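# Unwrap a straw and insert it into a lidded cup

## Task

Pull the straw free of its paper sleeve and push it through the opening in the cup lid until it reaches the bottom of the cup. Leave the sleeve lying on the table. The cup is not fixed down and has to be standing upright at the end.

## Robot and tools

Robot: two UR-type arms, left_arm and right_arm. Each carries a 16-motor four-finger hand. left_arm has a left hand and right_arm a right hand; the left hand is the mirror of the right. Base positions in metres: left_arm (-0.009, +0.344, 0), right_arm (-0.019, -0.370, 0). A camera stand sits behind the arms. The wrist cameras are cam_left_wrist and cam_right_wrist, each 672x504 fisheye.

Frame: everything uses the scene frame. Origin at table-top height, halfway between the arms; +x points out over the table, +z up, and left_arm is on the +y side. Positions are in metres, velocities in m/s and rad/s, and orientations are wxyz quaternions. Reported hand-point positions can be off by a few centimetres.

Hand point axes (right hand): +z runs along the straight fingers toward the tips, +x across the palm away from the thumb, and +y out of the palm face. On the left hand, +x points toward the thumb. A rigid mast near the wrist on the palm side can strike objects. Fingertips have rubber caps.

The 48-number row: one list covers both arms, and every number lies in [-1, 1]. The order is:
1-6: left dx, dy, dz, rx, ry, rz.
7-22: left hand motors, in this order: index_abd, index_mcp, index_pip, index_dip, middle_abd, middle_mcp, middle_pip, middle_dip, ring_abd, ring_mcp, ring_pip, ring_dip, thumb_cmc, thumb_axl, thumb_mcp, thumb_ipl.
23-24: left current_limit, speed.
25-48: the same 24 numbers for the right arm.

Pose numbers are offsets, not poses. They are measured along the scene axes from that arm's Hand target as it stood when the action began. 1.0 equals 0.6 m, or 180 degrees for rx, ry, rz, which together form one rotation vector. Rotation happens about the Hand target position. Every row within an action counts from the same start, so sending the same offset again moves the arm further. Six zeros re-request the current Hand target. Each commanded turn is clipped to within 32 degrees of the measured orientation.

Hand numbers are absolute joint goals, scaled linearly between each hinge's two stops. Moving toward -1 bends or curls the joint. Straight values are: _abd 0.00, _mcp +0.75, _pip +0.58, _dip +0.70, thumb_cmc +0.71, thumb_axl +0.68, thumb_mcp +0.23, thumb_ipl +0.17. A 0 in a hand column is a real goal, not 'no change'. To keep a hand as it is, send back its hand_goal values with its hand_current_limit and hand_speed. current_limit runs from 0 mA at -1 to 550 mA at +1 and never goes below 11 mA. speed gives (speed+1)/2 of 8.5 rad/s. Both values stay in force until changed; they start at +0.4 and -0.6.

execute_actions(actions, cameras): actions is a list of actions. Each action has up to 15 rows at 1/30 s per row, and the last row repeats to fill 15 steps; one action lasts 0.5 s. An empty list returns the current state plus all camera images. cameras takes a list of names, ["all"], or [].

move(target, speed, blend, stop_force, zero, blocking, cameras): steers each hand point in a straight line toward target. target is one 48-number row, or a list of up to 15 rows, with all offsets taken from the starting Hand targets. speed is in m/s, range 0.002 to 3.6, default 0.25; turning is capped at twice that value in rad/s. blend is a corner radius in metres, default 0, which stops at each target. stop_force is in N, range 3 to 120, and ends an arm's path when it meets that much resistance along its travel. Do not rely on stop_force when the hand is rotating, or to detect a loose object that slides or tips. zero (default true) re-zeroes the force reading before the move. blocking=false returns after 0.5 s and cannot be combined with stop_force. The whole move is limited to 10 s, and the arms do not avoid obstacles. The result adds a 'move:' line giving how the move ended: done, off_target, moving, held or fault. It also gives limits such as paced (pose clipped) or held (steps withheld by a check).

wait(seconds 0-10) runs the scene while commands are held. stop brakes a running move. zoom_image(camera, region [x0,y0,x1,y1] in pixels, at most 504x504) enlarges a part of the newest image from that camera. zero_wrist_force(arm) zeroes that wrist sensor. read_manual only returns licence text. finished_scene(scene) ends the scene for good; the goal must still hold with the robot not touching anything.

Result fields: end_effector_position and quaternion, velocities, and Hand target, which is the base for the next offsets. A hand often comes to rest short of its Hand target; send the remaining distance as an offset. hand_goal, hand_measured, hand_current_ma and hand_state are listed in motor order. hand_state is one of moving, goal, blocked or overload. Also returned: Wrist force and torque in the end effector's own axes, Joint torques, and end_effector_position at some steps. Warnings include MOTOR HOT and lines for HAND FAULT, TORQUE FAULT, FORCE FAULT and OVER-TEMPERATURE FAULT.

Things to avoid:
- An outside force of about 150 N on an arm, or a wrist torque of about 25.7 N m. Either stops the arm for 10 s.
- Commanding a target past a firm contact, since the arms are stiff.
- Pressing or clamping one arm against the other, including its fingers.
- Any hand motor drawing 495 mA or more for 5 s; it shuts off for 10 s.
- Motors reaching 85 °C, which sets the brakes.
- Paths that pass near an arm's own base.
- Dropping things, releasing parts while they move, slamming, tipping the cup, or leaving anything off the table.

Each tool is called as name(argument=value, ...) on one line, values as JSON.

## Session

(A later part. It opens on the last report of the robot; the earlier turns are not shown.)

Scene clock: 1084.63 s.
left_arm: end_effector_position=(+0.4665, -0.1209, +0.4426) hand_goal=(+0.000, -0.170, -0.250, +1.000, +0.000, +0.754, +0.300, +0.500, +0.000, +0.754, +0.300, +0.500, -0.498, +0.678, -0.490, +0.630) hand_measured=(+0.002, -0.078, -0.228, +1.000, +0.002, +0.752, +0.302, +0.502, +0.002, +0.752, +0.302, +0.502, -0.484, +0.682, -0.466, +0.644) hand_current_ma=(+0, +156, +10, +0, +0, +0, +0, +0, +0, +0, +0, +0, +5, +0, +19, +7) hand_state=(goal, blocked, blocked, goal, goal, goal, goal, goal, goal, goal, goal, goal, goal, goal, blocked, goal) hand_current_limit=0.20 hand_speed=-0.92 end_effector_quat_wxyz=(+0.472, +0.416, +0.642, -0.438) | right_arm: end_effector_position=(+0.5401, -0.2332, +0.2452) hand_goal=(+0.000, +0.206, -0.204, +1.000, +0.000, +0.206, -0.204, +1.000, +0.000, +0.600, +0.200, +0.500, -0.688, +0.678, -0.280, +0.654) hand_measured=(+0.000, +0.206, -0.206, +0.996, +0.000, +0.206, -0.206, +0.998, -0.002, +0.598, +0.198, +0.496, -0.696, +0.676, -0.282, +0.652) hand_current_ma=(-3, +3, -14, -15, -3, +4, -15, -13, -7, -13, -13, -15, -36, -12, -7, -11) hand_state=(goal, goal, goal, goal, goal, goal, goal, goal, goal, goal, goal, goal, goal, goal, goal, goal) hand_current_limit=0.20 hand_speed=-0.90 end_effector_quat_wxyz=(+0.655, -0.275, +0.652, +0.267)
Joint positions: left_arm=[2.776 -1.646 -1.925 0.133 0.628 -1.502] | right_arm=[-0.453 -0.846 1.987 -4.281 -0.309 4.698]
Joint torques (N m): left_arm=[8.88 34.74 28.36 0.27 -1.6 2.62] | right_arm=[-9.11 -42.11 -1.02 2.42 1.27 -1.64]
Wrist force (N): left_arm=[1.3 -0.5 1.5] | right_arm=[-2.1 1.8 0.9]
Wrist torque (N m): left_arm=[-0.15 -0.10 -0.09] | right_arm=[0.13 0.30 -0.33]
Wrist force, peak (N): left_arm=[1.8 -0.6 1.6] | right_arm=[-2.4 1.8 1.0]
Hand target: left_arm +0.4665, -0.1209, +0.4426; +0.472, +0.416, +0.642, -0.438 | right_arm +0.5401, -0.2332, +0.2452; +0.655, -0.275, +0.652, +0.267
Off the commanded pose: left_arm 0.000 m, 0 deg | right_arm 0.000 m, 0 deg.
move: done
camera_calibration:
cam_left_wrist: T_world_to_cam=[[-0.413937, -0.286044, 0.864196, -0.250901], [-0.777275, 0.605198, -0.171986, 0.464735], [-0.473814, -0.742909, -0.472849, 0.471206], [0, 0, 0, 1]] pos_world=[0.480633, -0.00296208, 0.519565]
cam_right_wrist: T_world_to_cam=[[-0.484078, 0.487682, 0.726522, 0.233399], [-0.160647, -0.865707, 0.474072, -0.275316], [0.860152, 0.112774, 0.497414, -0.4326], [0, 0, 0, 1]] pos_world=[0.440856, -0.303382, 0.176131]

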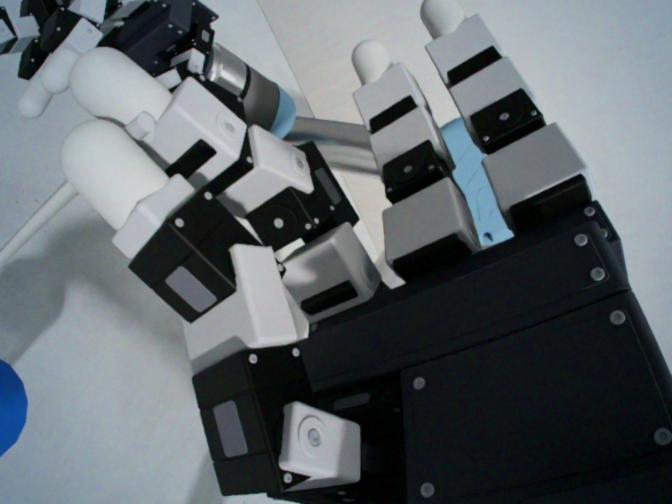

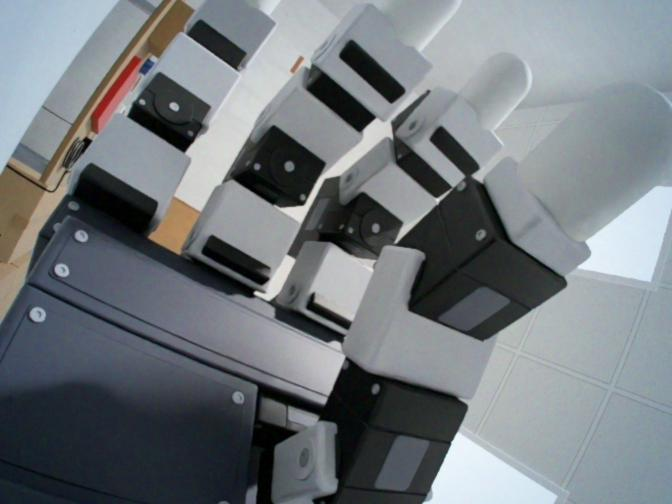

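move(target=[0,0,0,0,0,0, 0,-0.17,-0.25,1.0, 0,0.754,0.3,0.5, 0,0.754,0.3,0.5, -0.499,0.677,-0.49,0.63, 0.2,-0.92, -0.0037,0.1765,-0.0103,0,0,0, 0,0.205,-0.204,1.0, 0,0.205,-0.204,1.0, 0,0.754,0.3,0.5, -0.689,0.677,-0.281,0.654, 0.2,-0.9], speed=0.1, cameras=["all"])

Scene clock: 1108.93 s.
left_arm: end_effector_position=(+0.4665, -0.1209, +0.4426) hand_goal=(+0.000, -0.170, -0.250, +1.000, +0.000, +0.754, +0.300, +0.500, +0.000, +0.754, +0.300, +0.500, -0.498, +0.678, -0.490, +0.630) hand_measured=(+0.002, -0.078, -0.228, +1.000, +0.002, +0.752, +0.302, +0.502, +0.002, +0.752, +0.302, +0.502, -0.484, +0.682, -0.466, +0.644) hand_current_ma=(+0, +156, +10, +0, +0, +0, +0, +0, +0, +0, +0, +0, +5, +0, +19, +7) hand_state=(goal, blocked, blocked, goal, goal, goal, goal, goal, goal, goal, goal, goal, goal, goal, blocked, goal) hand_current_limit=0.20 hand_speed=-0.92 end_effector_quat_wxyz=(+0.472, +0.416, +0.642, -0.438) | right_arm: end_effector_position=(+0.5379, -0.1275, +0.2390) hand_goal=(+0.000, +0.206, -0.204, +1.000, +0.000, +0.206, -0.204, +1.000, +0.000, +0.754, +0.300, +0.500, -0.688, +0.678, -0.280, +0.654) hand_measured=(+0.000, +0.206, -0.206, +0.996, +0.000, +0.206, -0.206, +0.998, -0.002, +0.752, +0.298, +0.498, -0.696, +0.676, -0.282, +0.652) hand_current_ma=(-3, +3, -14, -15, -3, +4, -14, -13, -7, -13, -12, -15, -36, -12, -7, -11) hand_state=(goal, goal, goal, goal, goal, goal, goal, goal, goal, goal, goal, goal, goal, goal, goal, goal) hand_current_limit=0.20 hand_speed=-0.90 end_effector_quat_wxyz=(+0.655, -0.275, +0.652, +0.267)
Joint positions: left_arm=[2.776 -1.646 -1.925 0.133 0.628 -1.501] | right_arm=[-0.23 -0.842 2.015 -4.314 -0.532 4.699]
Joint torques (N m): left_arm=[8.81 33.53 28.61 0.19 -1.87 2.42] | right_arm=[8.31 -27.55 -16.37 1.98 -1.32 1.8]
Wrist force (N): left_arm=[1.4 -0.6 1.1] | right_arm=[-1.9 1.9 0.6]
Wrist torque (N m): left_arm=[-0.13 -0.12 -0.08] | right_arm=[0.17 0.28 -0.33]
Wrist force, peak (N): left_arm=[1.6 -1.2 1.6] | right_arm=[-2.3 2.1 1.1]
Hand target: left_arm +0.4665, -0.1209, +0.4426; +0.472, +0.416, +0.642, -0.438 | right_arm +0.5379, -0.1273, +0.2390; +0.655, -0.275, +0.652, +0.267
Off the commanded pose: left_arm 0.000 m, 0 deg | right_arm 0.000 m, 0 deg.
move: done
camera_calibration:
cam_left_wrist: T_world_to_cam=[[-0.413935, -0.286018, 0.864206, -0.250907], [-0.777139, 0.605407, -0.171866, 0.464609], [-0.47404, -0.742749, -0.472874, 0.471328], [0, 0, 0, 1]] pos_world=[0.480634, -0.00296275, 0.519565]
cam_right_wrist: T_world_to_cam=[[-0.484078, 0.487682, 0.726522, 0.18517], [-0.160647, -0.865707, 0.474072, -0.181289], [0.860152, 0.112774, 0.497414, -0.439507], [0, 0, 0, 1]] pos_world=[0.438556, -0.197682, 0.170031]

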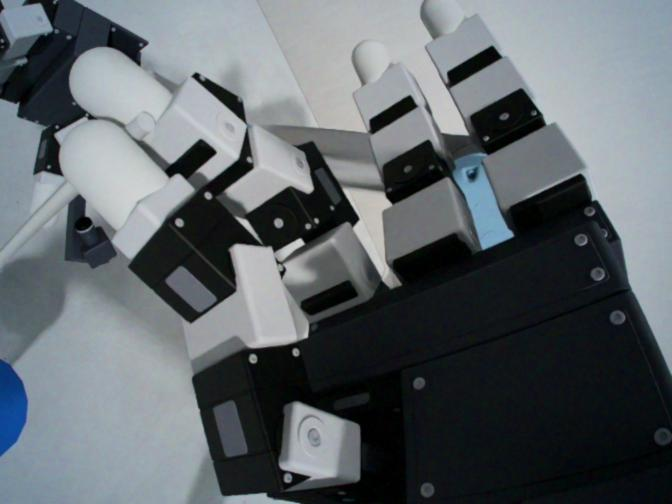

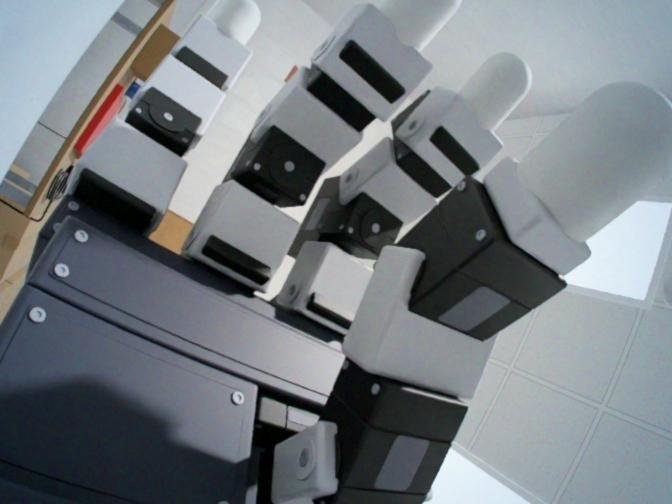

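move(target=[0,0,0,0,0,0, 0,-0.17,-0.25,1.0, 0,0.754,0.3,0.5, 0,0.754,0.3,0.5, -0.499,0.677,-0.49,0.63, 0.2,-0.92, -0.0795,0.0502,0,0,0,0, 0,0.205,-0.204,1.0, 0,0.205,-0.204,1.0, 0,0.754,0.3,0.5, -0.689,0.677,-0.281,0.654, 0.2,-0.9], speed=0.06, cameras=["all"])

Scene clock: 1119.53 s.
left_arm: end_effector_position=(+0.4665, -0.1209, +0.4426) hand_goal=(+0.000, -0.170, -0.250, +1.000, +0.000, +0.754, +0.300, +0.500, +0.000, +0.754, +0.300, +0.500, -0.498, +0.678, -0.490, +0.630) hand_measured=(+0.002, -0.078, -0.228, +1.000, +0.002, +0.752, +0.302, +0.502, +0.002, +0.752, +0.302, +0.502, -0.484, +0.682, -0.466, +0.644) hand_current_ma=(+0, +156, +10, +0, +0, +0, +0, +0, +0, +0, +0, +0, +5, +0, +19, +7) hand_state=(goal, blocked, blocked, goal, goal, goal, goal, goal, goal, goal, goal, goal, goal, goal, blocked, goal) hand_current_limit=0.20 hand_speed=-0.92 end_effector_quat_wxyz=(+0.472, +0.416, +0.642, -0.438) | right_arm: end_effector_position=(+0.4904, -0.0973, +0.2390) hand_goal=(+0.000, +0.206, -0.204, +1.000, +0.000, +0.206, -0.204, +1.000, +0.000, +0.754, +0.300, +0.500, -0.688, +0.678, -0.280, +0.654) hand_measured=(+0.000, +0.206, -0.206, +0.996, +0.000, +0.206, -0.206, +0.998, -0.002, +0.752, +0.298, +0.498, -0.696, +0.676, -0.282, +0.652) hand_current_ma=(-3, +3, -14, -15, -3, +4, -14, -13, -7, -12, -12, -15, -36, -12, -7, -11) hand_state=(goal, goal, goal, goal, goal, goal, goal, goal, goal, goal, goal, goal, goal, goal, goal, goal) hand_current_limit=0.20 hand_speed=-0.90 end_effector_quat_wxyz=(+0.655, -0.275, +0.652, +0.267) end_effector_velocity=(-0.001, +0.000, +0.000) end_effector_angular_velocity=(+0.001, +0.002, -0.001)
Joint positions: left_arm=[2.776 -1.646 -1.925 0.133 0.628 -1.501] | right_arm=[-0.185 -0.885 2.148 -4.403 -0.577 4.699]
Joint velocities: left_arm=[within noise] | right_arm=[0 0 0.005 -0.003 -0.001 0.001]
Joint torques (N m): left_arm=[8.34 33.29 28.85 0.43 -1.67 2.24] | right_arm=[7.32 -38.98 1.95 -3.85 -1.35 1.62]
Wrist force (N): left_arm=[1.3 -0.8 1.4] | right_arm=[-1.9 1.9 0.9]
Wrist torque (N m): left_arm=[-0.19 -0.11 -0.09] | right_arm=[0.13 0.26 -0.34]
Wrist force, peak (N): left_arm=[1.6 -0.8 1.5] | right_arm=[-2.2 1.9 1.1]
Hand target: left_arm +0.4665, -0.1209, +0.4426; +0.472, +0.416, +0.642, -0.438 | right_arm +0.4902, -0.0972, +0.2390; +0.655, -0.275, +0.652, +0.267
Off the commanded pose: left_arm 0.000 m, 0 deg | right_arm 0.000 m, 0 deg.
move: done
camera_calibration:
cam_left_wrist: T_world_to_cam=[[-0.413935, -0.286018, 0.864206, -0.250907], [-0.777139, 0.605407, -0.171866, 0.464609], [-0.47404, -0.742749, -0.472874, 0.471328], [0, 0, 0, 1]] pos_world=[0.480634, -0.00296275, 0.519565]
cam_right_wrist: T_world_to_cam=[[-0.48412, 0.487676, 0.726499, 0.147467], [-0.160572, -0.865697, 0.474114, -0.16281], [0.860142, 0.112873, 0.497409, -0.402035], [0, 0, 0, 1]] pos_world=[0.391056, -0.167482, 0.170032]

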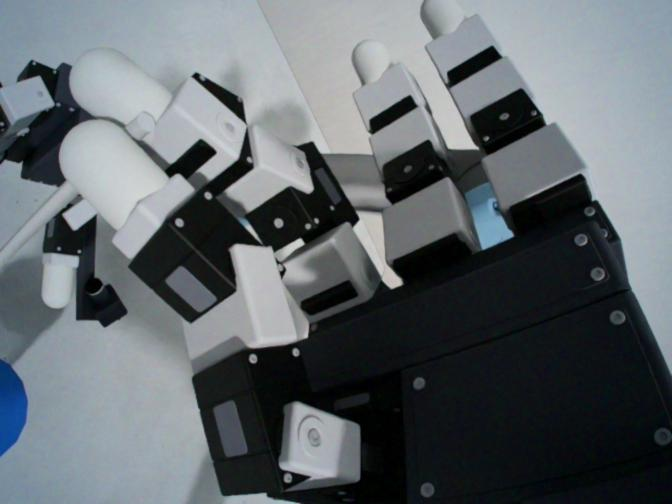

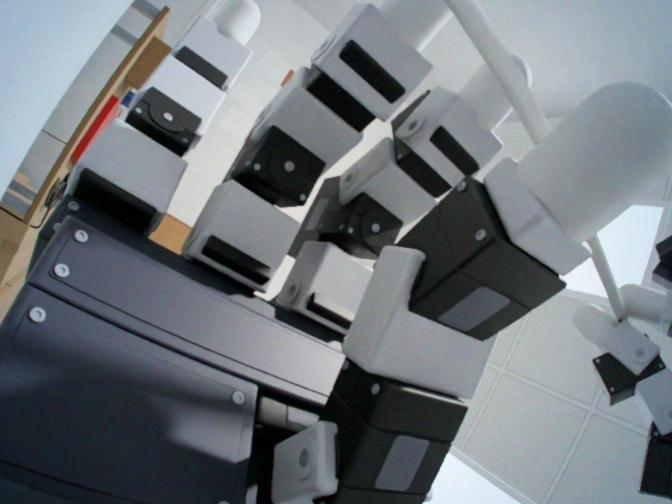

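zoom_image(camera="cam_right_wrist", region=[420, 0, 672, 189])

zoom_image(camera="cam_right_wrist", region=[540, 220, 672, 340])

Scaled by 2.000 from the camera's 672x504 image, which has a finer 960x720 frame.

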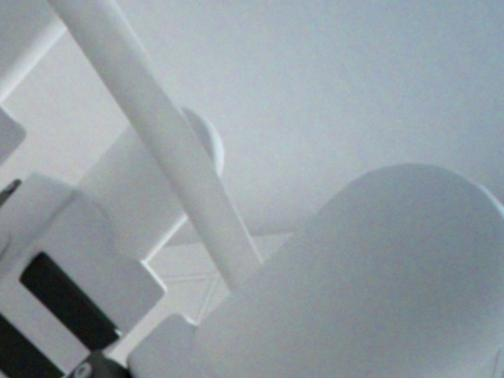

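Scaled by 3.818 from the camera's 672x504 image, which has a finer 960x720 frame.

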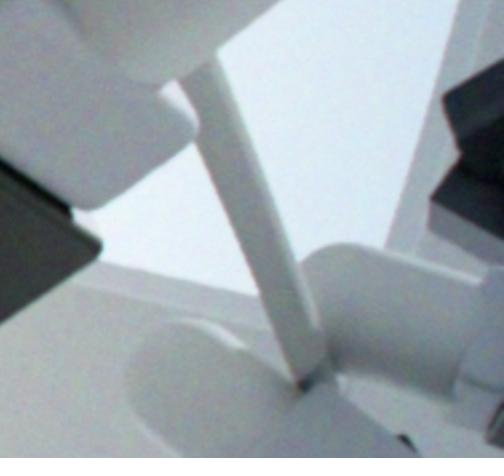

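move(target=[[0,0,0,0,0,0, 0,-0.17,-0.25,1.0, 0,0.754,0.3,0.5, 0,0.754,0.3,0.5, -0.499,0.677,-0.49,0.63, 0.2,-0.92, 0.0148,0.0148,0,0,0.0289,0, 0,0.205,-0.204,1.0, 0,0.205,-0.204,1.0, 0,0.754,0.3,0.5, -0.689,0.677,-0.281,0.654, 0.2,-0.9],[0,0,0,0,0,0, 0,-0.17,-0.25,1.0, 0,0.754,0.3,0.5, 0,0.754,0.3,0.5, -0.499,0.677,-0.49,0.63, 0.2,-0.92, 0.0148,0.0148,0,0,0.0289,0, 0,0.08,-0.204,1.0, 0,0.08,-0.204,1.0, 0,0.754,0.3,0.5, -0.689,0.677,-0.43,0.654, 0.2,-0.92]], speed=0.06, cameras=["cam_right_wrist"])

zoom_image(camera="cam_right_wrist", region=[360, 0, 672, 234])

Scene clock: 1152.53 s.
left_arm: end_effector_position=(+0.4665, -0.1209, +0.4426) hand_goal=(+0.000, -0.170, -0.250, +1.000, +0.000, +0.754, +0.300, +0.500, +0.000, +0.754, +0.300, +0.500, -0.498, +0.678, -0.490, +0.630) hand_measured=(+0.002, -0.078, -0.228, +1.000, +0.002, +0.752, +0.302, +0.502, +0.002, +0.752, +0.302, +0.502, -0.484, +0.682, -0.466, +0.644) hand_current_ma=(+0, +156, +10, +0, +0, +0, +0, +0, +0, +0, +0, +0, +5, +0, +19, +7) hand_state=(goal, blocked, blocked, goal, goal, goal, goal, goal, goal, goal, goal, goal, goal, goal, blocked, goal) hand_current_limit=0.20 hand_speed=-0.92 end_effector_quat_wxyz=(+0.472, +0.416, +0.642, -0.438) | right_arm: end_effector_position=(+0.4991, -0.0883, +0.2390) hand_goal=(+0.000, +0.080, -0.204, +1.000, +0.000, +0.080, -0.204, +1.000, +0.000, +0.754, +0.300, +0.500, -0.688, +0.678, -0.430, +0.654) hand_measured=(+0.000, +0.084, -0.206, +0.998, +0.000, +0.084, -0.206, +0.998, -0.002, +0.752, +0.298, +0.498, -0.696, +0.676, -0.428, +0.652) hand_current_ma=(-3, +21, -13, -15, -3, +23, -13, -13, -7, -10, -12, -15, -36, -12, +17, -11) hand_state=(goal, goal, goal, goal, goal, goal, goal, goal, goal, goal, goal, goal, goal, goal, goal, goal) hand_current_limit=0.20 hand_speed=-0.92 end_effector_quat_wxyz=(+0.624, -0.262, +0.681, +0.279)
Joint positions: left_arm=[2.776 -1.646 -1.925 0.133 0.628 -1.501] | right_arm=[-0.159 -0.914 2.158 -4.271 -0.604 4.67]
Joint torques (N m): left_arm=[8.48 33.7 28.36 0.32 -1.5 2.4] | right_arm=[7.63 -38.86 0.54 1.59 -1.11 -1.69]
Wrist force (N): left_arm=[1.4 -0.7 1.2] | right_arm=[-1.9 2.1 0.5]
Wrist torque (N m): left_arm=[-0.16 -0.12 -0.08] | right_arm=[0.20 0.25 -0.31]
Wrist force, peak (N): left_arm=[1.6 -0.7 1.7] | right_arm=[-2.2 2.1 0.7]
Hand target: left_arm +0.4665, -0.1209, +0.4426; +0.472, +0.416, +0.642, -0.438 | right_arm +0.4991, -0.0883, +0.2390; +0.624, -0.262, +0.681, +0.279
Off the commanded pose: left_arm 0.000 m, 0 deg | right_arm 0.000 m, 0 deg.
move: done
camera_calibration:
cam_right_wrist: T_world_to_cam=[[-0.416146, 0.487688, 0.767452, 0.103627], [-0.116971, -0.865704, 0.486698, -0.178387], [0.901743, 0.112768, 0.417305, -0.412227], [0, 0, 0, 1]] pos_world=[0.393981, -0.158482, 0.179316]
Images, in order (width x height): cam_right_wrist 672x504.

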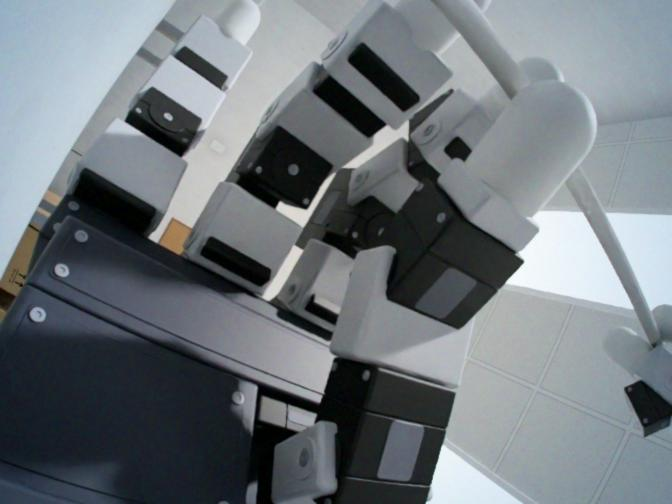

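Scaled by 1.615 from the camera's 672x504 image, which has a finer 960x720 frame.

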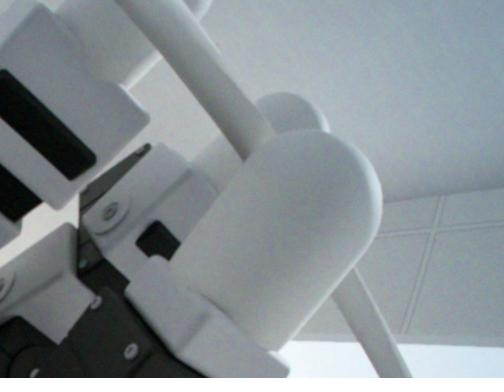

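move(target=[[0,0,0,0,0,0, 0,-0.17,-0.25,1.0, 0,0.754,0.3,0.5, 0,0.754,0.3,0.5, -0.499,0.677,-0.49,0.63, 0.2,-0.92, 0,0,0,0,0,0, 0,-0.03,-0.204,1.0, 0,-0.03,-0.204,1.0, 0,0.754,0.3,0.5, -0.689,0.677,-0.449,0.654, 0.2,-0.93],[0,0,0,0,0,0, 0,-0.17,-0.25,1.0, 0,0.754,0.3,0.5, 0,0.754,0.3,0.5, -0.499,0.677,-0.49,0.63, 0.2,-0.92, 0,0,0,0,0,0, 0,-0.17,-0.25,1.0, 0,-0.17,-0.25,1.0, 0,0.754,0.3,0.5, -0.689,0.677,-0.49,0.63, 0.2,-0.93]], speed=0.06, cameras=["all"])

zoom_image(camera="cam_right_wrist", region=[360, 0, 672, 234])

Scene clock: 1161.57 s.
left_arm: end_effector_position=(+0.4665, -0.1209, +0.4426) hand_goal=(+0.000, -0.170, -0.250, +1.000, +0.000, +0.754, +0.300, +0.500, +0.000, +0.754, +0.300, +0.500, -0.498, +0.678, -0.490, +0.630) hand_measured=(+0.002, -0.078, -0.226, +1.000, +0.002, +0.752, +0.302, +0.502, +0.002, +0.752, +0.302, +0.502, -0.484, +0.682, -0.466, +0.644) hand_current_ma=(+0, +155, +11, +0, +0, +0, +0, +0, +0, +0, +0, +0, +5, +0, +19, +7) hand_state=(goal, blocked, blocked, goal, goal, goal, goal, goal, goal, goal, goal, goal, goal, goal, blocked, goal) hand_current_limit=0.20 hand_speed=-0.92 end_effector_quat_wxyz=(+0.472, +0.416, +0.642, -0.438) | right_arm: end_effector_position=(+0.4991, -0.0883, +0.2390) hand_goal=(+0.000, -0.170, -0.250, +1.000, +0.000, -0.170, -0.250, +1.000, +0.000, +0.754, +0.300, +0.500, -0.688, +0.678, -0.490, +0.630) hand_measured=(-0.002, -0.070, -0.234, +1.000, -0.002, -0.056, -0.230, +1.000, -0.002, +0.752, +0.298, +0.498, -0.696, +0.676, -0.468, +0.642) hand_current_ma=(-6, +330, +84, +0, -9, +330, +103, -1, -7, -10, -12, -15, -38, -14, +145, +85) hand_state=(goal, blocked, goal, goal, goal, blocked, blocked, goal, goal, goal, goal, goal, goal, goal, blocked, goal) hand_current_limit=0.20 hand_speed=-0.93 end_effector_quat_wxyz=(+0.624, -0.262, +0.681, +0.279)
Joint positions: left_arm=[2.776 -1.646 -1.925 0.133 0.628 -1.501] | right_arm=[-0.159 -0.914 2.158 -4.271 -0.604 4.67]
Joint torques (N m): left_arm=[9.01 33.33 28.39 0.36 -1.48 2.38] | right_arm=[7.61 -38.89 -0.08 1.5 -1.19 -1.35]
Wrist force (N): left_arm=[1.4 -0.6 1.4] | right_arm=[-2.0 1.8 0.7]
Wrist torque (N m): left_arm=[-0.15 -0.11 -0.09] | right_arm=[0.17 0.26 -0.32]
Wrist force, peak (N): left_arm=[1.6 -1.0 1.5] | right_arm=[-2.1 2.3 0.8]
Hand target: left_arm +0.4665, -0.1209, +0.4426; +0.472, +0.416, +0.642, -0.438 | right_arm +0.4991, -0.0883, +0.2390; +0.624, -0.262, +0.681, +0.279
Off the commanded pose: left_arm 0.000 m, 0 deg | right_arm 0.000 m, 0 deg.
move: done
camera_calibration:
cam_left_wrist: T_world_to_cam=[[-0.413935, -0.286018, 0.864206, -0.250907], [-0.777139, 0.605407, -0.171866, 0.464609], [-0.47404, -0.742749, -0.472874, 0.471328], [0, 0, 0, 1]] pos_world=[0.480634, -0.00296275, 0.519565]
cam_right_wrist: T_world_to_cam=[[-0.416146, 0.487688, 0.767452, 0.103627], [-0.116971, -0.865704, 0.486698, -0.178387], [0.901743, 0.112768, 0.417305, -0.412227], [0, 0, 0, 1]] pos_world=[0.393981, -0.158482, 0.179316]

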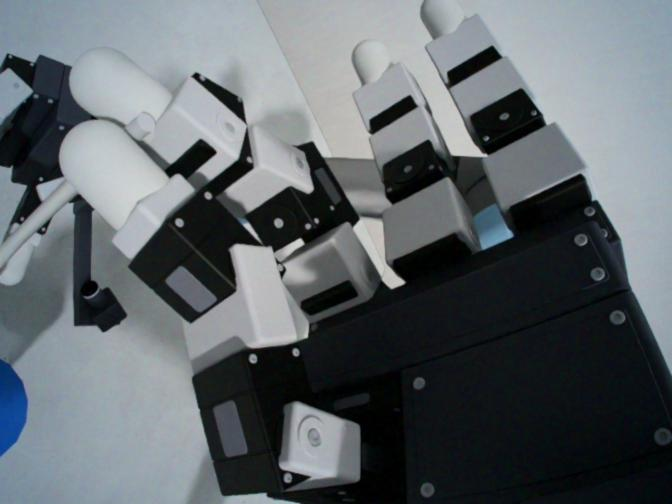

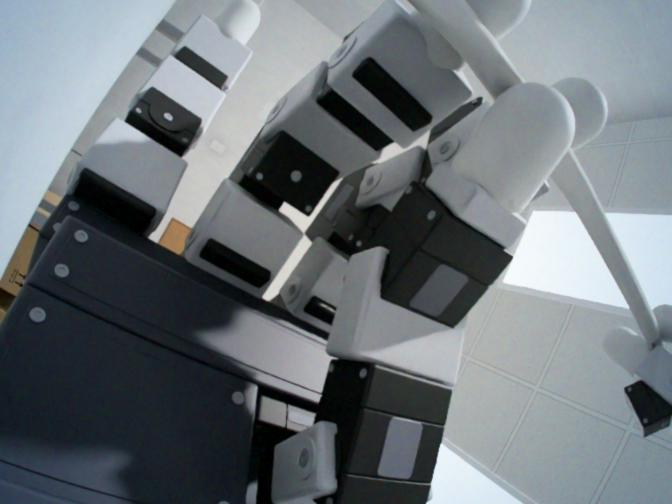

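Scaled by 1.615 from the camera's 672x504 image, which has a finer 960x720 frame.

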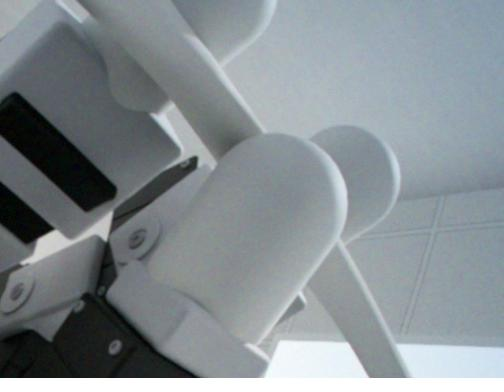

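move(target=[[0,0,0,0,0,0, 0,-0.28,-0.28,1.0, 0,0.754,0.3,0.5, 0,0.754,0.3,0.5, -0.499,0.677,-0.53,0.61, 0.5,-0.92, 0,0,0,0,0,0, 0,-0.19,-0.25,1.0, 0,-0.19,-0.25,1.0, 0,0.754,0.3,0.5, -0.689,0.677,-0.51,0.62, 0.4,-0.93],[0.003,0,0.0332,0,0,0, 0,-0.28,-0.28,1.0, 0,0.754,0.3,0.5, 0,0.754,0.3,0.5, -0.499,0.677,-0.53,0.61, 0.5,-0.92, -0.003,0,-0.0332,0,0,0, 0,-0.19,-0.25,1.0, 0,-0.19,-0.25,1.0, 0,0.754,0.3,0.5, -0.689,0.677,-0.51,0.62, 0.4,-0.93]], speed=0.03, cameras=["all"])

zoom_image(camera="cam_right_wrist", region=[540, 150, 672, 400])

zoom_image(camera="cam_left_wrist", region=[0, 80, 220, 280])

Scene clock: 1178.00 s.
left_arm: end_effector_position=(+0.4683, -0.1209, +0.4625) hand_goal=(+0.000, -0.280, -0.280, +1.000, +0.000, +0.754, +0.300, +0.500, +0.000, +0.754, +0.300, +0.500, -0.498, +0.678, -0.530, +0.610) hand_measured=(+0.010, -0.098, -0.226, +1.000, +0.002, +0.752, +0.302, +0.502, +0.002, +0.752, +0.302, +0.502, -0.460, +0.696, -0.466, +0.644) hand_current_ma=(+2, +412, +50, +0, +0, +0, +0, +0, +0, +0, +0, +0, +27, +9, +119, +38) hand_state=(goal, blocked, blocked, goal, goal, goal, goal, goal, goal, goal, goal, goal, blocked, goal, blocked, blocked) hand_current_limit=0.50 hand_speed=-0.92 end_effector_quat_wxyz=(+0.472, +0.416, +0.642, -0.438) | right_arm: end_effector_position=(+0.4973, -0.0883, +0.2191) hand_goal=(+0.000, -0.190, -0.250, +1.000, +0.000, -0.190, -0.250, +1.000, +0.000, +0.754, +0.300, +0.500, -0.688, +0.678, -0.510, +0.620) hand_measured=(+0.004, -0.082, -0.226, +1.000, +0.006, -0.096, -0.228, +1.000, -0.002, +0.752, +0.298, +0.498, -0.688, +0.678, -0.470, +0.642) hand_current_ma=(+14, +385, +123, +0, +26, +385, +108, -1, -7, -10, -12, -15, +4, +5, +256, +153) hand_state=(goal, blocked, blocked, goal, goal, blocked, blocked, goal, goal, goal, goal, goal, goal, goal, blocked, blocked) hand_current_limit=0.40 hand_speed=-0.93 end_effector_quat_wxyz=(+0.624, -0.262, +0.681, +0.279)
Joint positions: left_arm=[2.777 -1.63 -1.887 0.078 0.626 -1.501] | right_arm=[-0.16 -0.862 2.157 -4.322 -0.603 4.67]
Joint torques (N m): left_arm=[8.27 34.75 29 0.4 -1.79 2.37] | right_arm=[-8.6 -25.34 -14.13 -4.07 1.6 1.78]
Wrist force (N): left_arm=[3.2 -0.8 1.6] | right_arm=[-3.6 1.5 0.7]
Wrist torque (N m): left_arm=[-0.20 -0.17 -0.11] | right_arm=[0.11 0.28 -0.30]
Wrist force, peak (N): left_arm=[4.4 -0.3 1.9] | right_arm=[-4.9 1.8 0.7]
Hand target: left_arm +0.4683, -0.1209, +0.4625; +0.472, +0.416, +0.642, -0.438 | right_arm +0.4973, -0.0883, +0.2191; +0.624, -0.262, +0.681, +0.279
Off the commanded pose: left_arm 0.000 m, 0 deg | right_arm 0.000 m, 0 deg.
move: done
camera_calibration:
cam_left_wrist: T_world_to_cam=[[-0.413935, -0.286018, 0.864206, -0.26736], [-0.777139, 0.605407, -0.171866, 0.469428], [-0.47404, -0.742749, -0.472874, 0.481592], [0, 0, 0, 1]] pos_world=[0.482434, -0.00296275, 0.539465]
cam_right_wrist: T_world_to_cam=[[-0.416146, 0.487688, 0.767452, 0.118227], [-0.116971, -0.865704, 0.486698, -0.168863], [0.901743, 0.112768, 0.417305, -0.402258], [0, 0, 0, 1]] pos_world=[0.392181, -0.158482, 0.159316]

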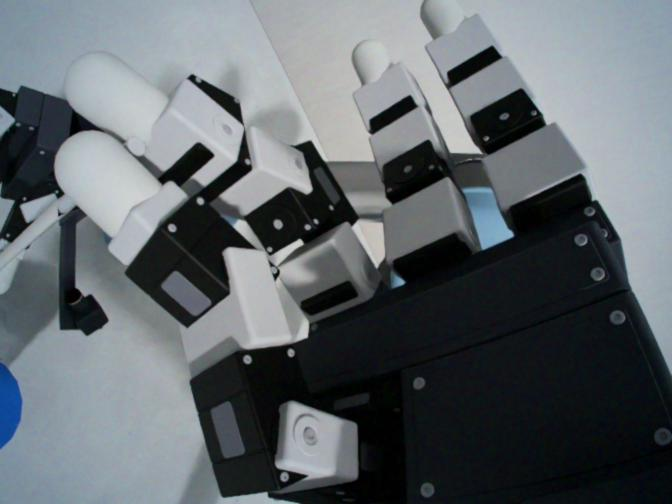

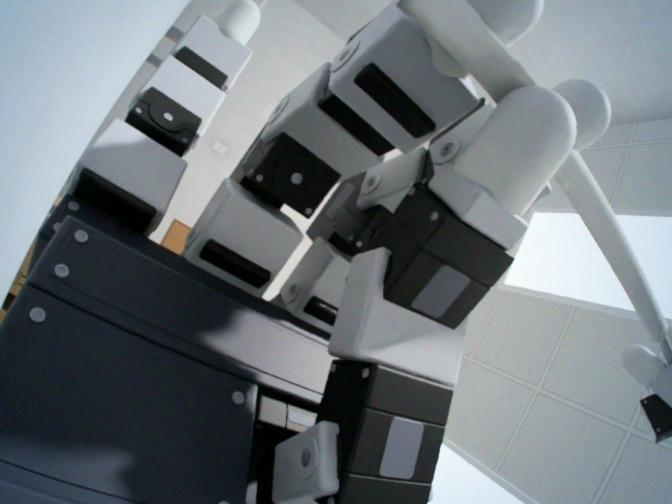

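Scaled by 2.016 from the camera's 672x504 image, which has a finer 960x720 frame.

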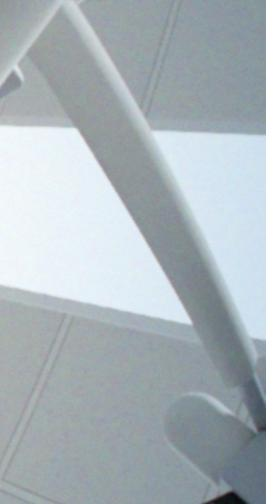

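Scaled by 2.291 from the camera's 672x504 image, which has a finer 960x720 frame.

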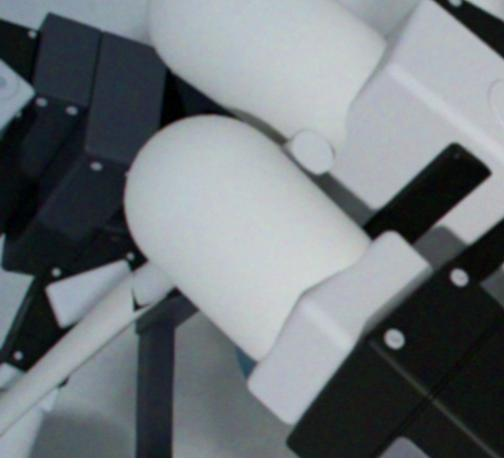

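move(target=[[0,0,0,0,0,0, 0,0.1,-0.204,1.0, 0,0.754,0.3,0.5, 0,0.754,0.3,0.5, -0.499,0.677,-0.43,0.655, 0.3,-0.9, 0,0,0,0,0,0, 0,-0.19,-0.25,1.0, 0,-0.19,-0.25,1.0, 0,0.754,0.3,0.5, -0.689,0.677,-0.51,0.62, 0.4,-0.93],[-0.0123,-0.0022,-0.0485,0,0,0, 0,0.1,-0.204,1.0, 0,0.754,0.3,0.5, 0,0.754,0.3,0.5, -0.499,0.677,-0.43,0.655, 0.3,-0.9, 0,0,0,0,0,0, 0,-0.19,-0.25,1.0, 0,-0.19,-0.25,1.0, 0,0.754,0.3,0.5, -0.689,0.677,-0.51,0.62, 0.4,-0.93],[-0.0123,-0.0022,-0.0485,0,0,0, 0,0.0,-0.204,1.0, 0,0.754,0.3,0.5, 0,0.754,0.3,0.5, -0.499,0.677,-0.449,0.654, 0.3,-0.92, 0,0,0,0,0,0, 0,-0.19,-0.25,1.0, 0,-0.19,-0.25,1.0, 0,0.754,0.3,0.5, -0.689,0.677,-0.51,0.62, 0.4,-0.93]], speed=0.04, cameras=["all"])

zoom_image(camera="cam_right_wrist", region=[540, 150, 672, 400])

zoom_image(camera="cam_left_wrist", region=[0, 50, 220, 250])

Scene clock: 1209.93 s.
left_arm: end_effector_position=(+0.4609, -0.1223, +0.4334) hand_goal=(+0.000, +0.000, -0.204, +1.000, +0.000, +0.754, +0.300, +0.500, +0.000, +0.754, +0.300, +0.500, -0.498, +0.678, -0.448, +0.654) hand_measured=(+0.010, +0.004, -0.200, +1.000, +0.002, +0.752, +0.302, +0.502, +0.002, +0.752, +0.302, +0.502, -0.480, +0.686, -0.446, +0.656) hand_current_ma=(+2, +0, +0, +0, +0, +0, +0, +0, +0, +0, +0, +0, +7, +2, +0, +0) hand_state=(goal, goal, goal, goal, goal, goal, goal, goal, goal, goal, goal, goal, goal, goal, goal, goal) hand_current_limit=0.30 hand_speed=-0.92 end_effector_quat_wxyz=(+0.472, +0.416, +0.642, -0.438) | right_arm: end_effector_position=(+0.4973, -0.0883, +0.2191) hand_goal=(+0.000, -0.190, -0.250, +1.000, +0.000, -0.190, -0.250, +1.000, +0.000, +0.754, +0.300, +0.500, -0.688, +0.678, -0.510, +0.620) hand_measured=(-0.004, -0.082, -0.224, +1.000, -0.002, -0.104, -0.226, +1.000, -0.002, +0.752, +0.298, +0.498, -0.692, +0.678, -0.472, +0.642) hand_current_ma=(-20, +385, +133, +0, -9, +385, +115, -1, -7, -10, -12, -15, -19, +3, +241, +153) hand_state=(goal, blocked, blocked, goal, goal, blocked, blocked, goal, goal, goal, goal, goal, goal, goal, blocked, blocked) hand_current_limit=0.40 hand_speed=-0.93 end_effector_quat_wxyz=(+0.624, -0.262, +0.681, +0.279)
Joint positions: left_arm=[2.768 -1.648 -1.949 0.162 0.635 -1.505] | right_arm=[-0.16 -0.862 2.157 -4.322 -0.603 4.67]
Joint torques (N m): left_arm=[-9.25 13.93 11.47 4.32 1.03 -2.5] | right_arm=[-9.63 -31.75 -13.69 -4.09 1.58 1.63]
Wrist force (N): left_arm=[1.5 -0.6 1.1] | right_arm=[-1.7 1.8 0.7]
Wrist torque (N m): left_arm=[-0.14 -0.13 0.04] | right_arm=[0.15 0.23 -0.34]
Wrist force, peak (N): left_arm=[3.5 -0.5 1.8] | right_arm=[-4.0 2.0 0.6]
Hand target: left_arm +0.4609, -0.1223, +0.4334; +0.472, +0.416, +0.642, -0.438 | right_arm +0.4973, -0.0883, +0.2191; +0.624, -0.262, +0.681, +0.279
Off the commanded pose: left_arm 0.000 m, 0 deg | right_arm 0.000 m, 0 deg.
move: done
camera_calibration:
cam_left_wrist: T_world_to_cam=[[-0.413935, -0.286018, 0.864206, -0.245675], [-0.777139, 0.605407, -0.171866, 0.459523], [-0.47404, -0.742749, -0.472874, 0.463283], [0, 0, 0, 1]] pos_world=[0.475034, -0.00436275, 0.510365]
cam_right_wrist: T_world_to_cam=[[-0.416146, 0.487688, 0.767452, 0.118227], [-0.116971, -0.865704, 0.486698, -0.168863], [0.901743, 0.112768, 0.417305, -0.402258], [0, 0, 0, 1]] pos_world=[0.392181, -0.158482, 0.159316]

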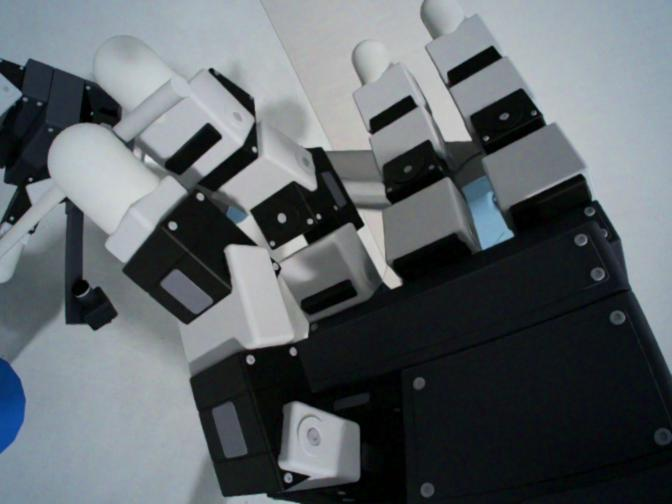

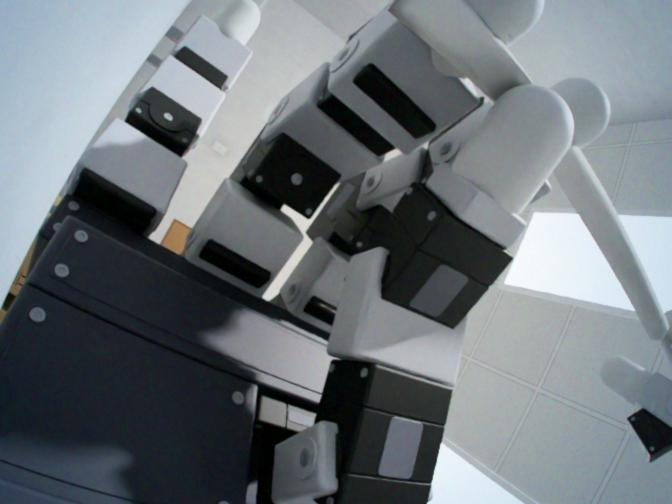

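Scaled by 2.016 from the camera's 672x504 image, which has a finer 960x720 frame.

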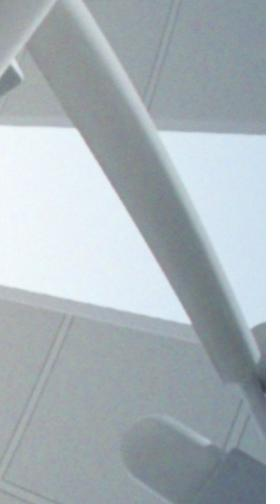

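Scaled by 2.291 from the camera's 672x504 image, which has a finer 960x720 frame.

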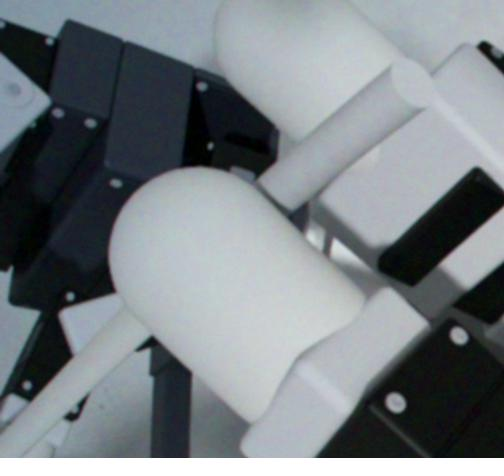

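move(target=[[0,0,0,0,0,0, 0,-0.1,-0.22,1.0, 0,0.754,0.3,0.5, 0,0.754,0.3,0.5, -0.499,0.677,-0.47,0.645, 0.4,-0.94, 0,0,0,0,0,0, 0,-0.19,-0.25,1.0, 0,-0.19,-0.25,1.0, 0,0.754,0.3,0.5, -0.689,0.677,-0.51,0.62, 0.4,-0.93],[0,0,0,0,0,0, 0,-0.31,-0.30,1.0, 0,0.754,0.3,0.5, 0,0.754,0.3,0.5, -0.499,0.677,-0.56,0.60, 0.7,-0.94, 0,0,0,0,0,0, 0,-0.19,-0.25,1.0, 0,-0.19,-0.25,1.0, 0,0.754,0.3,0.5, -0.689,0.677,-0.51,0.62, 0.4,-0.93]], speed=0.04, cameras=["cam_left_wrist"])

zoom_image(camera="cam_left_wrist", region=[0, 50, 220, 250])

Scene clock: 1219.10 s.
left_arm: end_effector_position=(+0.4609, -0.1223, +0.4334) hand_goal=(+0.000, -0.310, -0.300, +1.000, +0.000, +0.754, +0.300, +0.500, +0.000, +0.754, +0.300, +0.500, -0.498, +0.678, -0.560, +0.600) hand_measured=(+0.010, -0.080, -0.226, +1.000, +0.002, +0.752, +0.302, +0.502, +0.002, +0.752, +0.302, +0.502, -0.480, +0.686, -0.468, +0.638) hand_current_ma=(+2, +241, +96, +0, +0, +0, +0, +0, +0, +0, +0, +0, +7, +2, +172, +48) hand_state=(goal, moving, blocked, goal, goal, goal, goal, goal, goal, goal, goal, goal, goal, goal, moving, blocked) hand_current_limit=0.70 hand_speed=-0.94 end_effector_quat_wxyz=(+0.472, +0.416, +0.642, -0.438) | right_arm: end_effector_position=(+0.4973, -0.0883, +0.2191) hand_goal=(+0.000, -0.190, -0.250, +1.000, +0.000, -0.190, -0.250, +1.000, +0.000, +0.754, +0.300, +0.500, -0.688, +0.678, -0.510, +0.620) hand_measured=(-0.004, -0.086, -0.224, +1.000, -0.002, -0.104, -0.224, +1.000, -0.002, +0.752, +0.298, +0.498, -0.692, +0.678, -0.472, +0.642) hand_current_ma=(-20, +385, +133, +0, -10, +385, +125, +0, -7, -10, -12, -15, -22, +3, +241, +153) hand_state=(goal, blocked, blocked, goal, goal, blocked, blocked, goal, goal, goal, goal, goal, goal, goal, blocked, blocked) hand_current_limit=0.40 hand_speed=-0.93 end_effector_quat_wxyz=(+0.624, -0.262, +0.681, +0.279)
Joint positions: left_arm=[2.768 -1.648 -1.949 0.162 0.635 -1.505] | right_arm=[-0.16 -0.862 2.157 -4.322 -0.603 4.67]
Joint torques (N m): left_arm=[-8.77 13.89 11.99 4.25 0.82 -2.48] | right_arm=[-9.59 -37.92 -13.7 -4.11 1.35 1.64]
Wrist force (N): left_arm=[1.4 -0.8 1.2] | right_arm=[-1.9 1.9 0.8]
Wrist torque (N m): left_arm=[-0.18 -0.11 0.01] | right_arm=[0.15 0.22 -0.32]
Wrist force, peak (N): left_arm=[1.5 -0.7 1.4] | right_arm=[-2.0 2.1 1.0]
Hand target: left_arm +0.4609, -0.1223, +0.4334; +0.472, +0.416, +0.642, -0.438 | right_arm +0.4973, -0.0883, +0.2191; +0.624, -0.262, +0.681, +0.279
Off the commanded pose: left_arm 0.000 m, 0 deg | right_arm 0.000 m, 0 deg.
move: done
camera_calibration:
cam_left_wrist: T_world_to_cam=[[-0.413935, -0.286018, 0.864206, -0.245675], [-0.777139, 0.605407, -0.171866, 0.459523], [-0.47404, -0.742749, -0.472874, 0.463283], [0, 0, 0, 1]] pos_world=[0.475034, -0.00436275, 0.510365]
Images, in order (width x height): cam_left_wrist 672x504.

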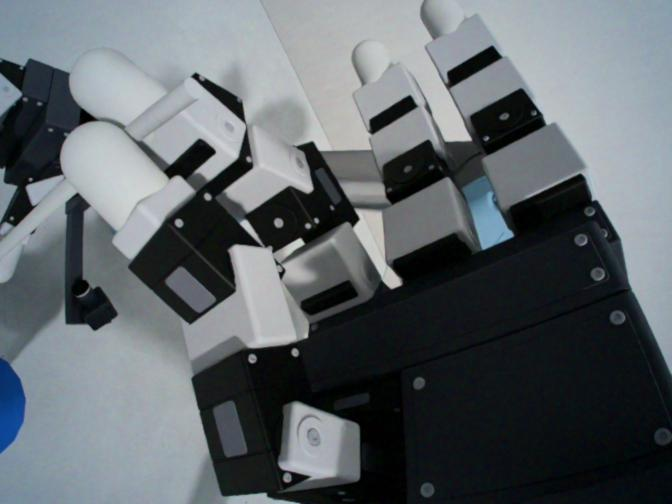

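Scaled by 2.291 from the camera's 672x504 image, which has a finer 960x720 frame.

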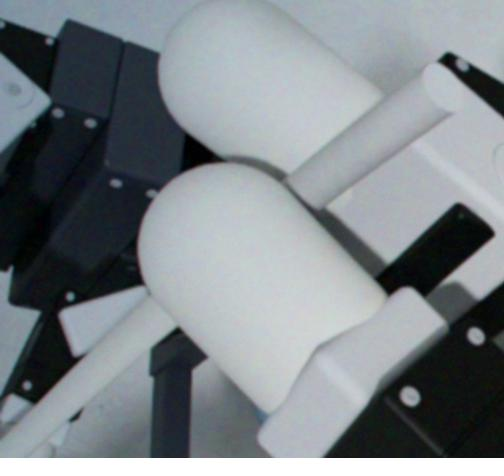

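move(target=[0.0109,0,0.12,0,0,0, 0,-0.31,-0.30,1.0, 0,0.754,0.3,0.5, 0,0.754,0.3,0.5, -0.499,0.677,-0.56,0.60, 0.7,-0.94, -0.004,0,-0.0433,0,0,0, 0,-0.19,-0.25,1.0, 0,-0.19,-0.25,1.0, 0,0.754,0.3,0.5, -0.689,0.677,-0.51,0.62, 0.4,-0.93], speed=0.04, cameras=["all"])

zoom_image(camera="cam_left_wrist", region=[0, 50, 220, 250])

Scene clock: 1227.97 s.
left_arm: end_effector_position=(+0.4674, -0.1223, +0.5053) hand_goal=(+0.000, -0.310, -0.300, +1.000, +0.000, +0.754, +0.300, +0.500, +0.000, +0.754, +0.300, +0.500, -0.498, +0.678, -0.560, +0.600) hand_measured=(+0.006, -0.082, -0.226, +1.000, +0.002, +0.752, +0.302, +0.502, +0.002, +0.752, +0.302, +0.502, -0.468, +0.692, -0.472, +0.638) hand_current_ma=(+1, +468, +96, +0, +0, +0, +0, +0, +0, +0, +0, +0, +19, +6, +208, +48) hand_state=(goal, blocked, blocked, goal, goal, goal, goal, goal, goal, goal, goal, goal, blocked, goal, blocked, blocked) hand_current_limit=0.70 hand_speed=-0.94 end_effector_quat_wxyz=(+0.472, +0.416, +0.642, -0.438) | right_arm: end_effector_position=(+0.4949, -0.0883, +0.1932) hand_goal=(+0.000, -0.190, -0.250, +1.000, +0.000, -0.190, -0.250, +1.000, +0.000, +0.754, +0.300, +0.500, -0.688, +0.678, -0.510, +0.620) hand_measured=(-0.002, -0.108, -0.224, +1.000, +0.000, -0.122, -0.224, +1.000, -0.002, +0.752, +0.298, +0.498, -0.686, +0.680, -0.474, +0.642) hand_current_ma=(-7, +385, +133, +0, +2, +363, +125, +0, -7, -10, -12, -15, +5, +8, +238, +153) hand_state=(goal, blocked, blocked, goal, goal, blocked, blocked, goal, goal, goal, goal, goal, goal, goal, blocked, blocked) hand_current_limit=0.40 hand_speed=-0.93 end_effector_quat_wxyz=(+0.624, -0.262, +0.681, +0.279)
Joint positions: left_arm=[2.774 -1.598 -1.806 -0.034 0.63 -1.503] | right_arm=[-0.161 -0.793 2.151 -4.385 -0.602 4.67]
Joint torques (N m): left_arm=[8.8 32.86 27.76 0.21 -1.85 2.44] | right_arm=[-9.82 -26.91 -12.76 -4.28 1.72 1.47]
Wrist force (N): left_arm=[1.9 -0.8 1.3] | right_arm=[-1.9 1.8 0.7]
Wrist torque (N m): left_arm=[-0.17 -0.13 -0.09] | right_arm=[0.15 0.19 -0.28]
Wrist force, peak (N): left_arm=[3.9 -0.6 1.6] | right_arm=[-4.4 1.7 0.4]
Hand target: left_arm +0.4675, -0.1223, +0.5054; +0.472, +0.416, +0.642, -0.438 | right_arm +0.4949, -0.0883, +0.1931; +0.624, -0.262, +0.681, +0.279
Off the commanded pose: left_arm 0.000 m, 0 deg | right_arm 0.000 m, 0 deg.
move: done
camera_calibration:
cam_left_wrist: T_world_to_cam=[[-0.413935, -0.286018, 0.864206, -0.30508], [-0.777139, 0.605407, -0.171866, 0.477009], [-0.47404, -0.742749, -0.472874, 0.500412], [0, 0, 0, 1]] pos_world=[0.481634, -0.00436275, 0.582265]
cam_right_wrist: T_world_to_cam=[[-0.416219, 0.487744, 0.767377, 0.137152], [-0.116933, -0.865658, 0.486788, -0.156559], [0.901714, 0.112878, 0.417337, -0.389262], [0, 0, 0, 1]] pos_world=[0.389781, -0.158482, 0.133417]

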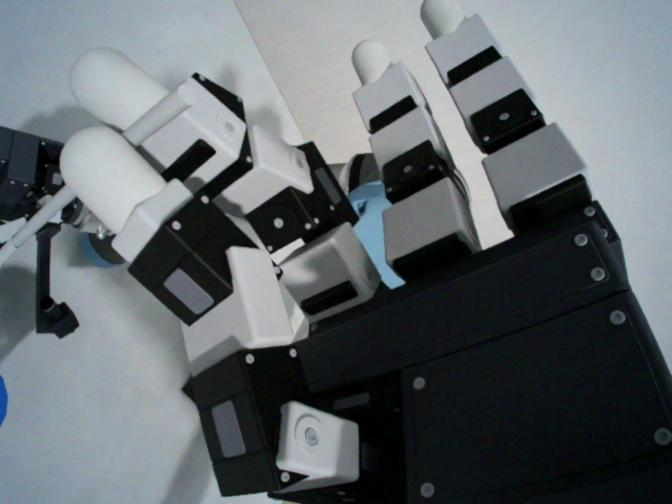

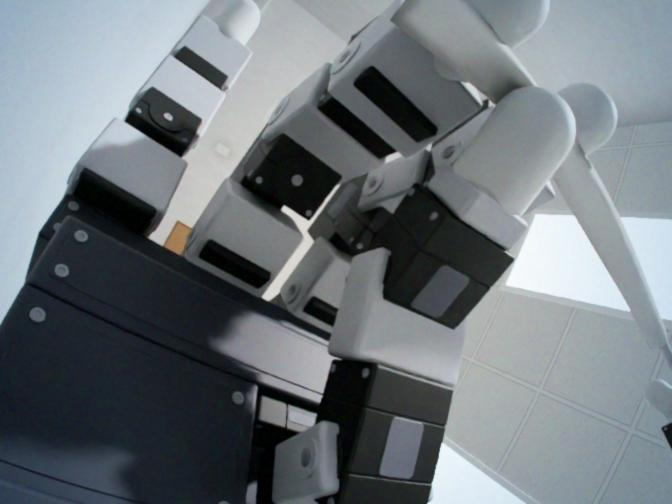

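Scaled by 2.291 from the camera's 672x504 image, which has a finer 960x720 frame.

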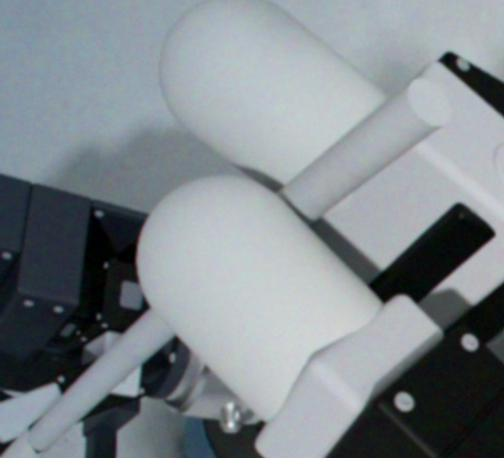

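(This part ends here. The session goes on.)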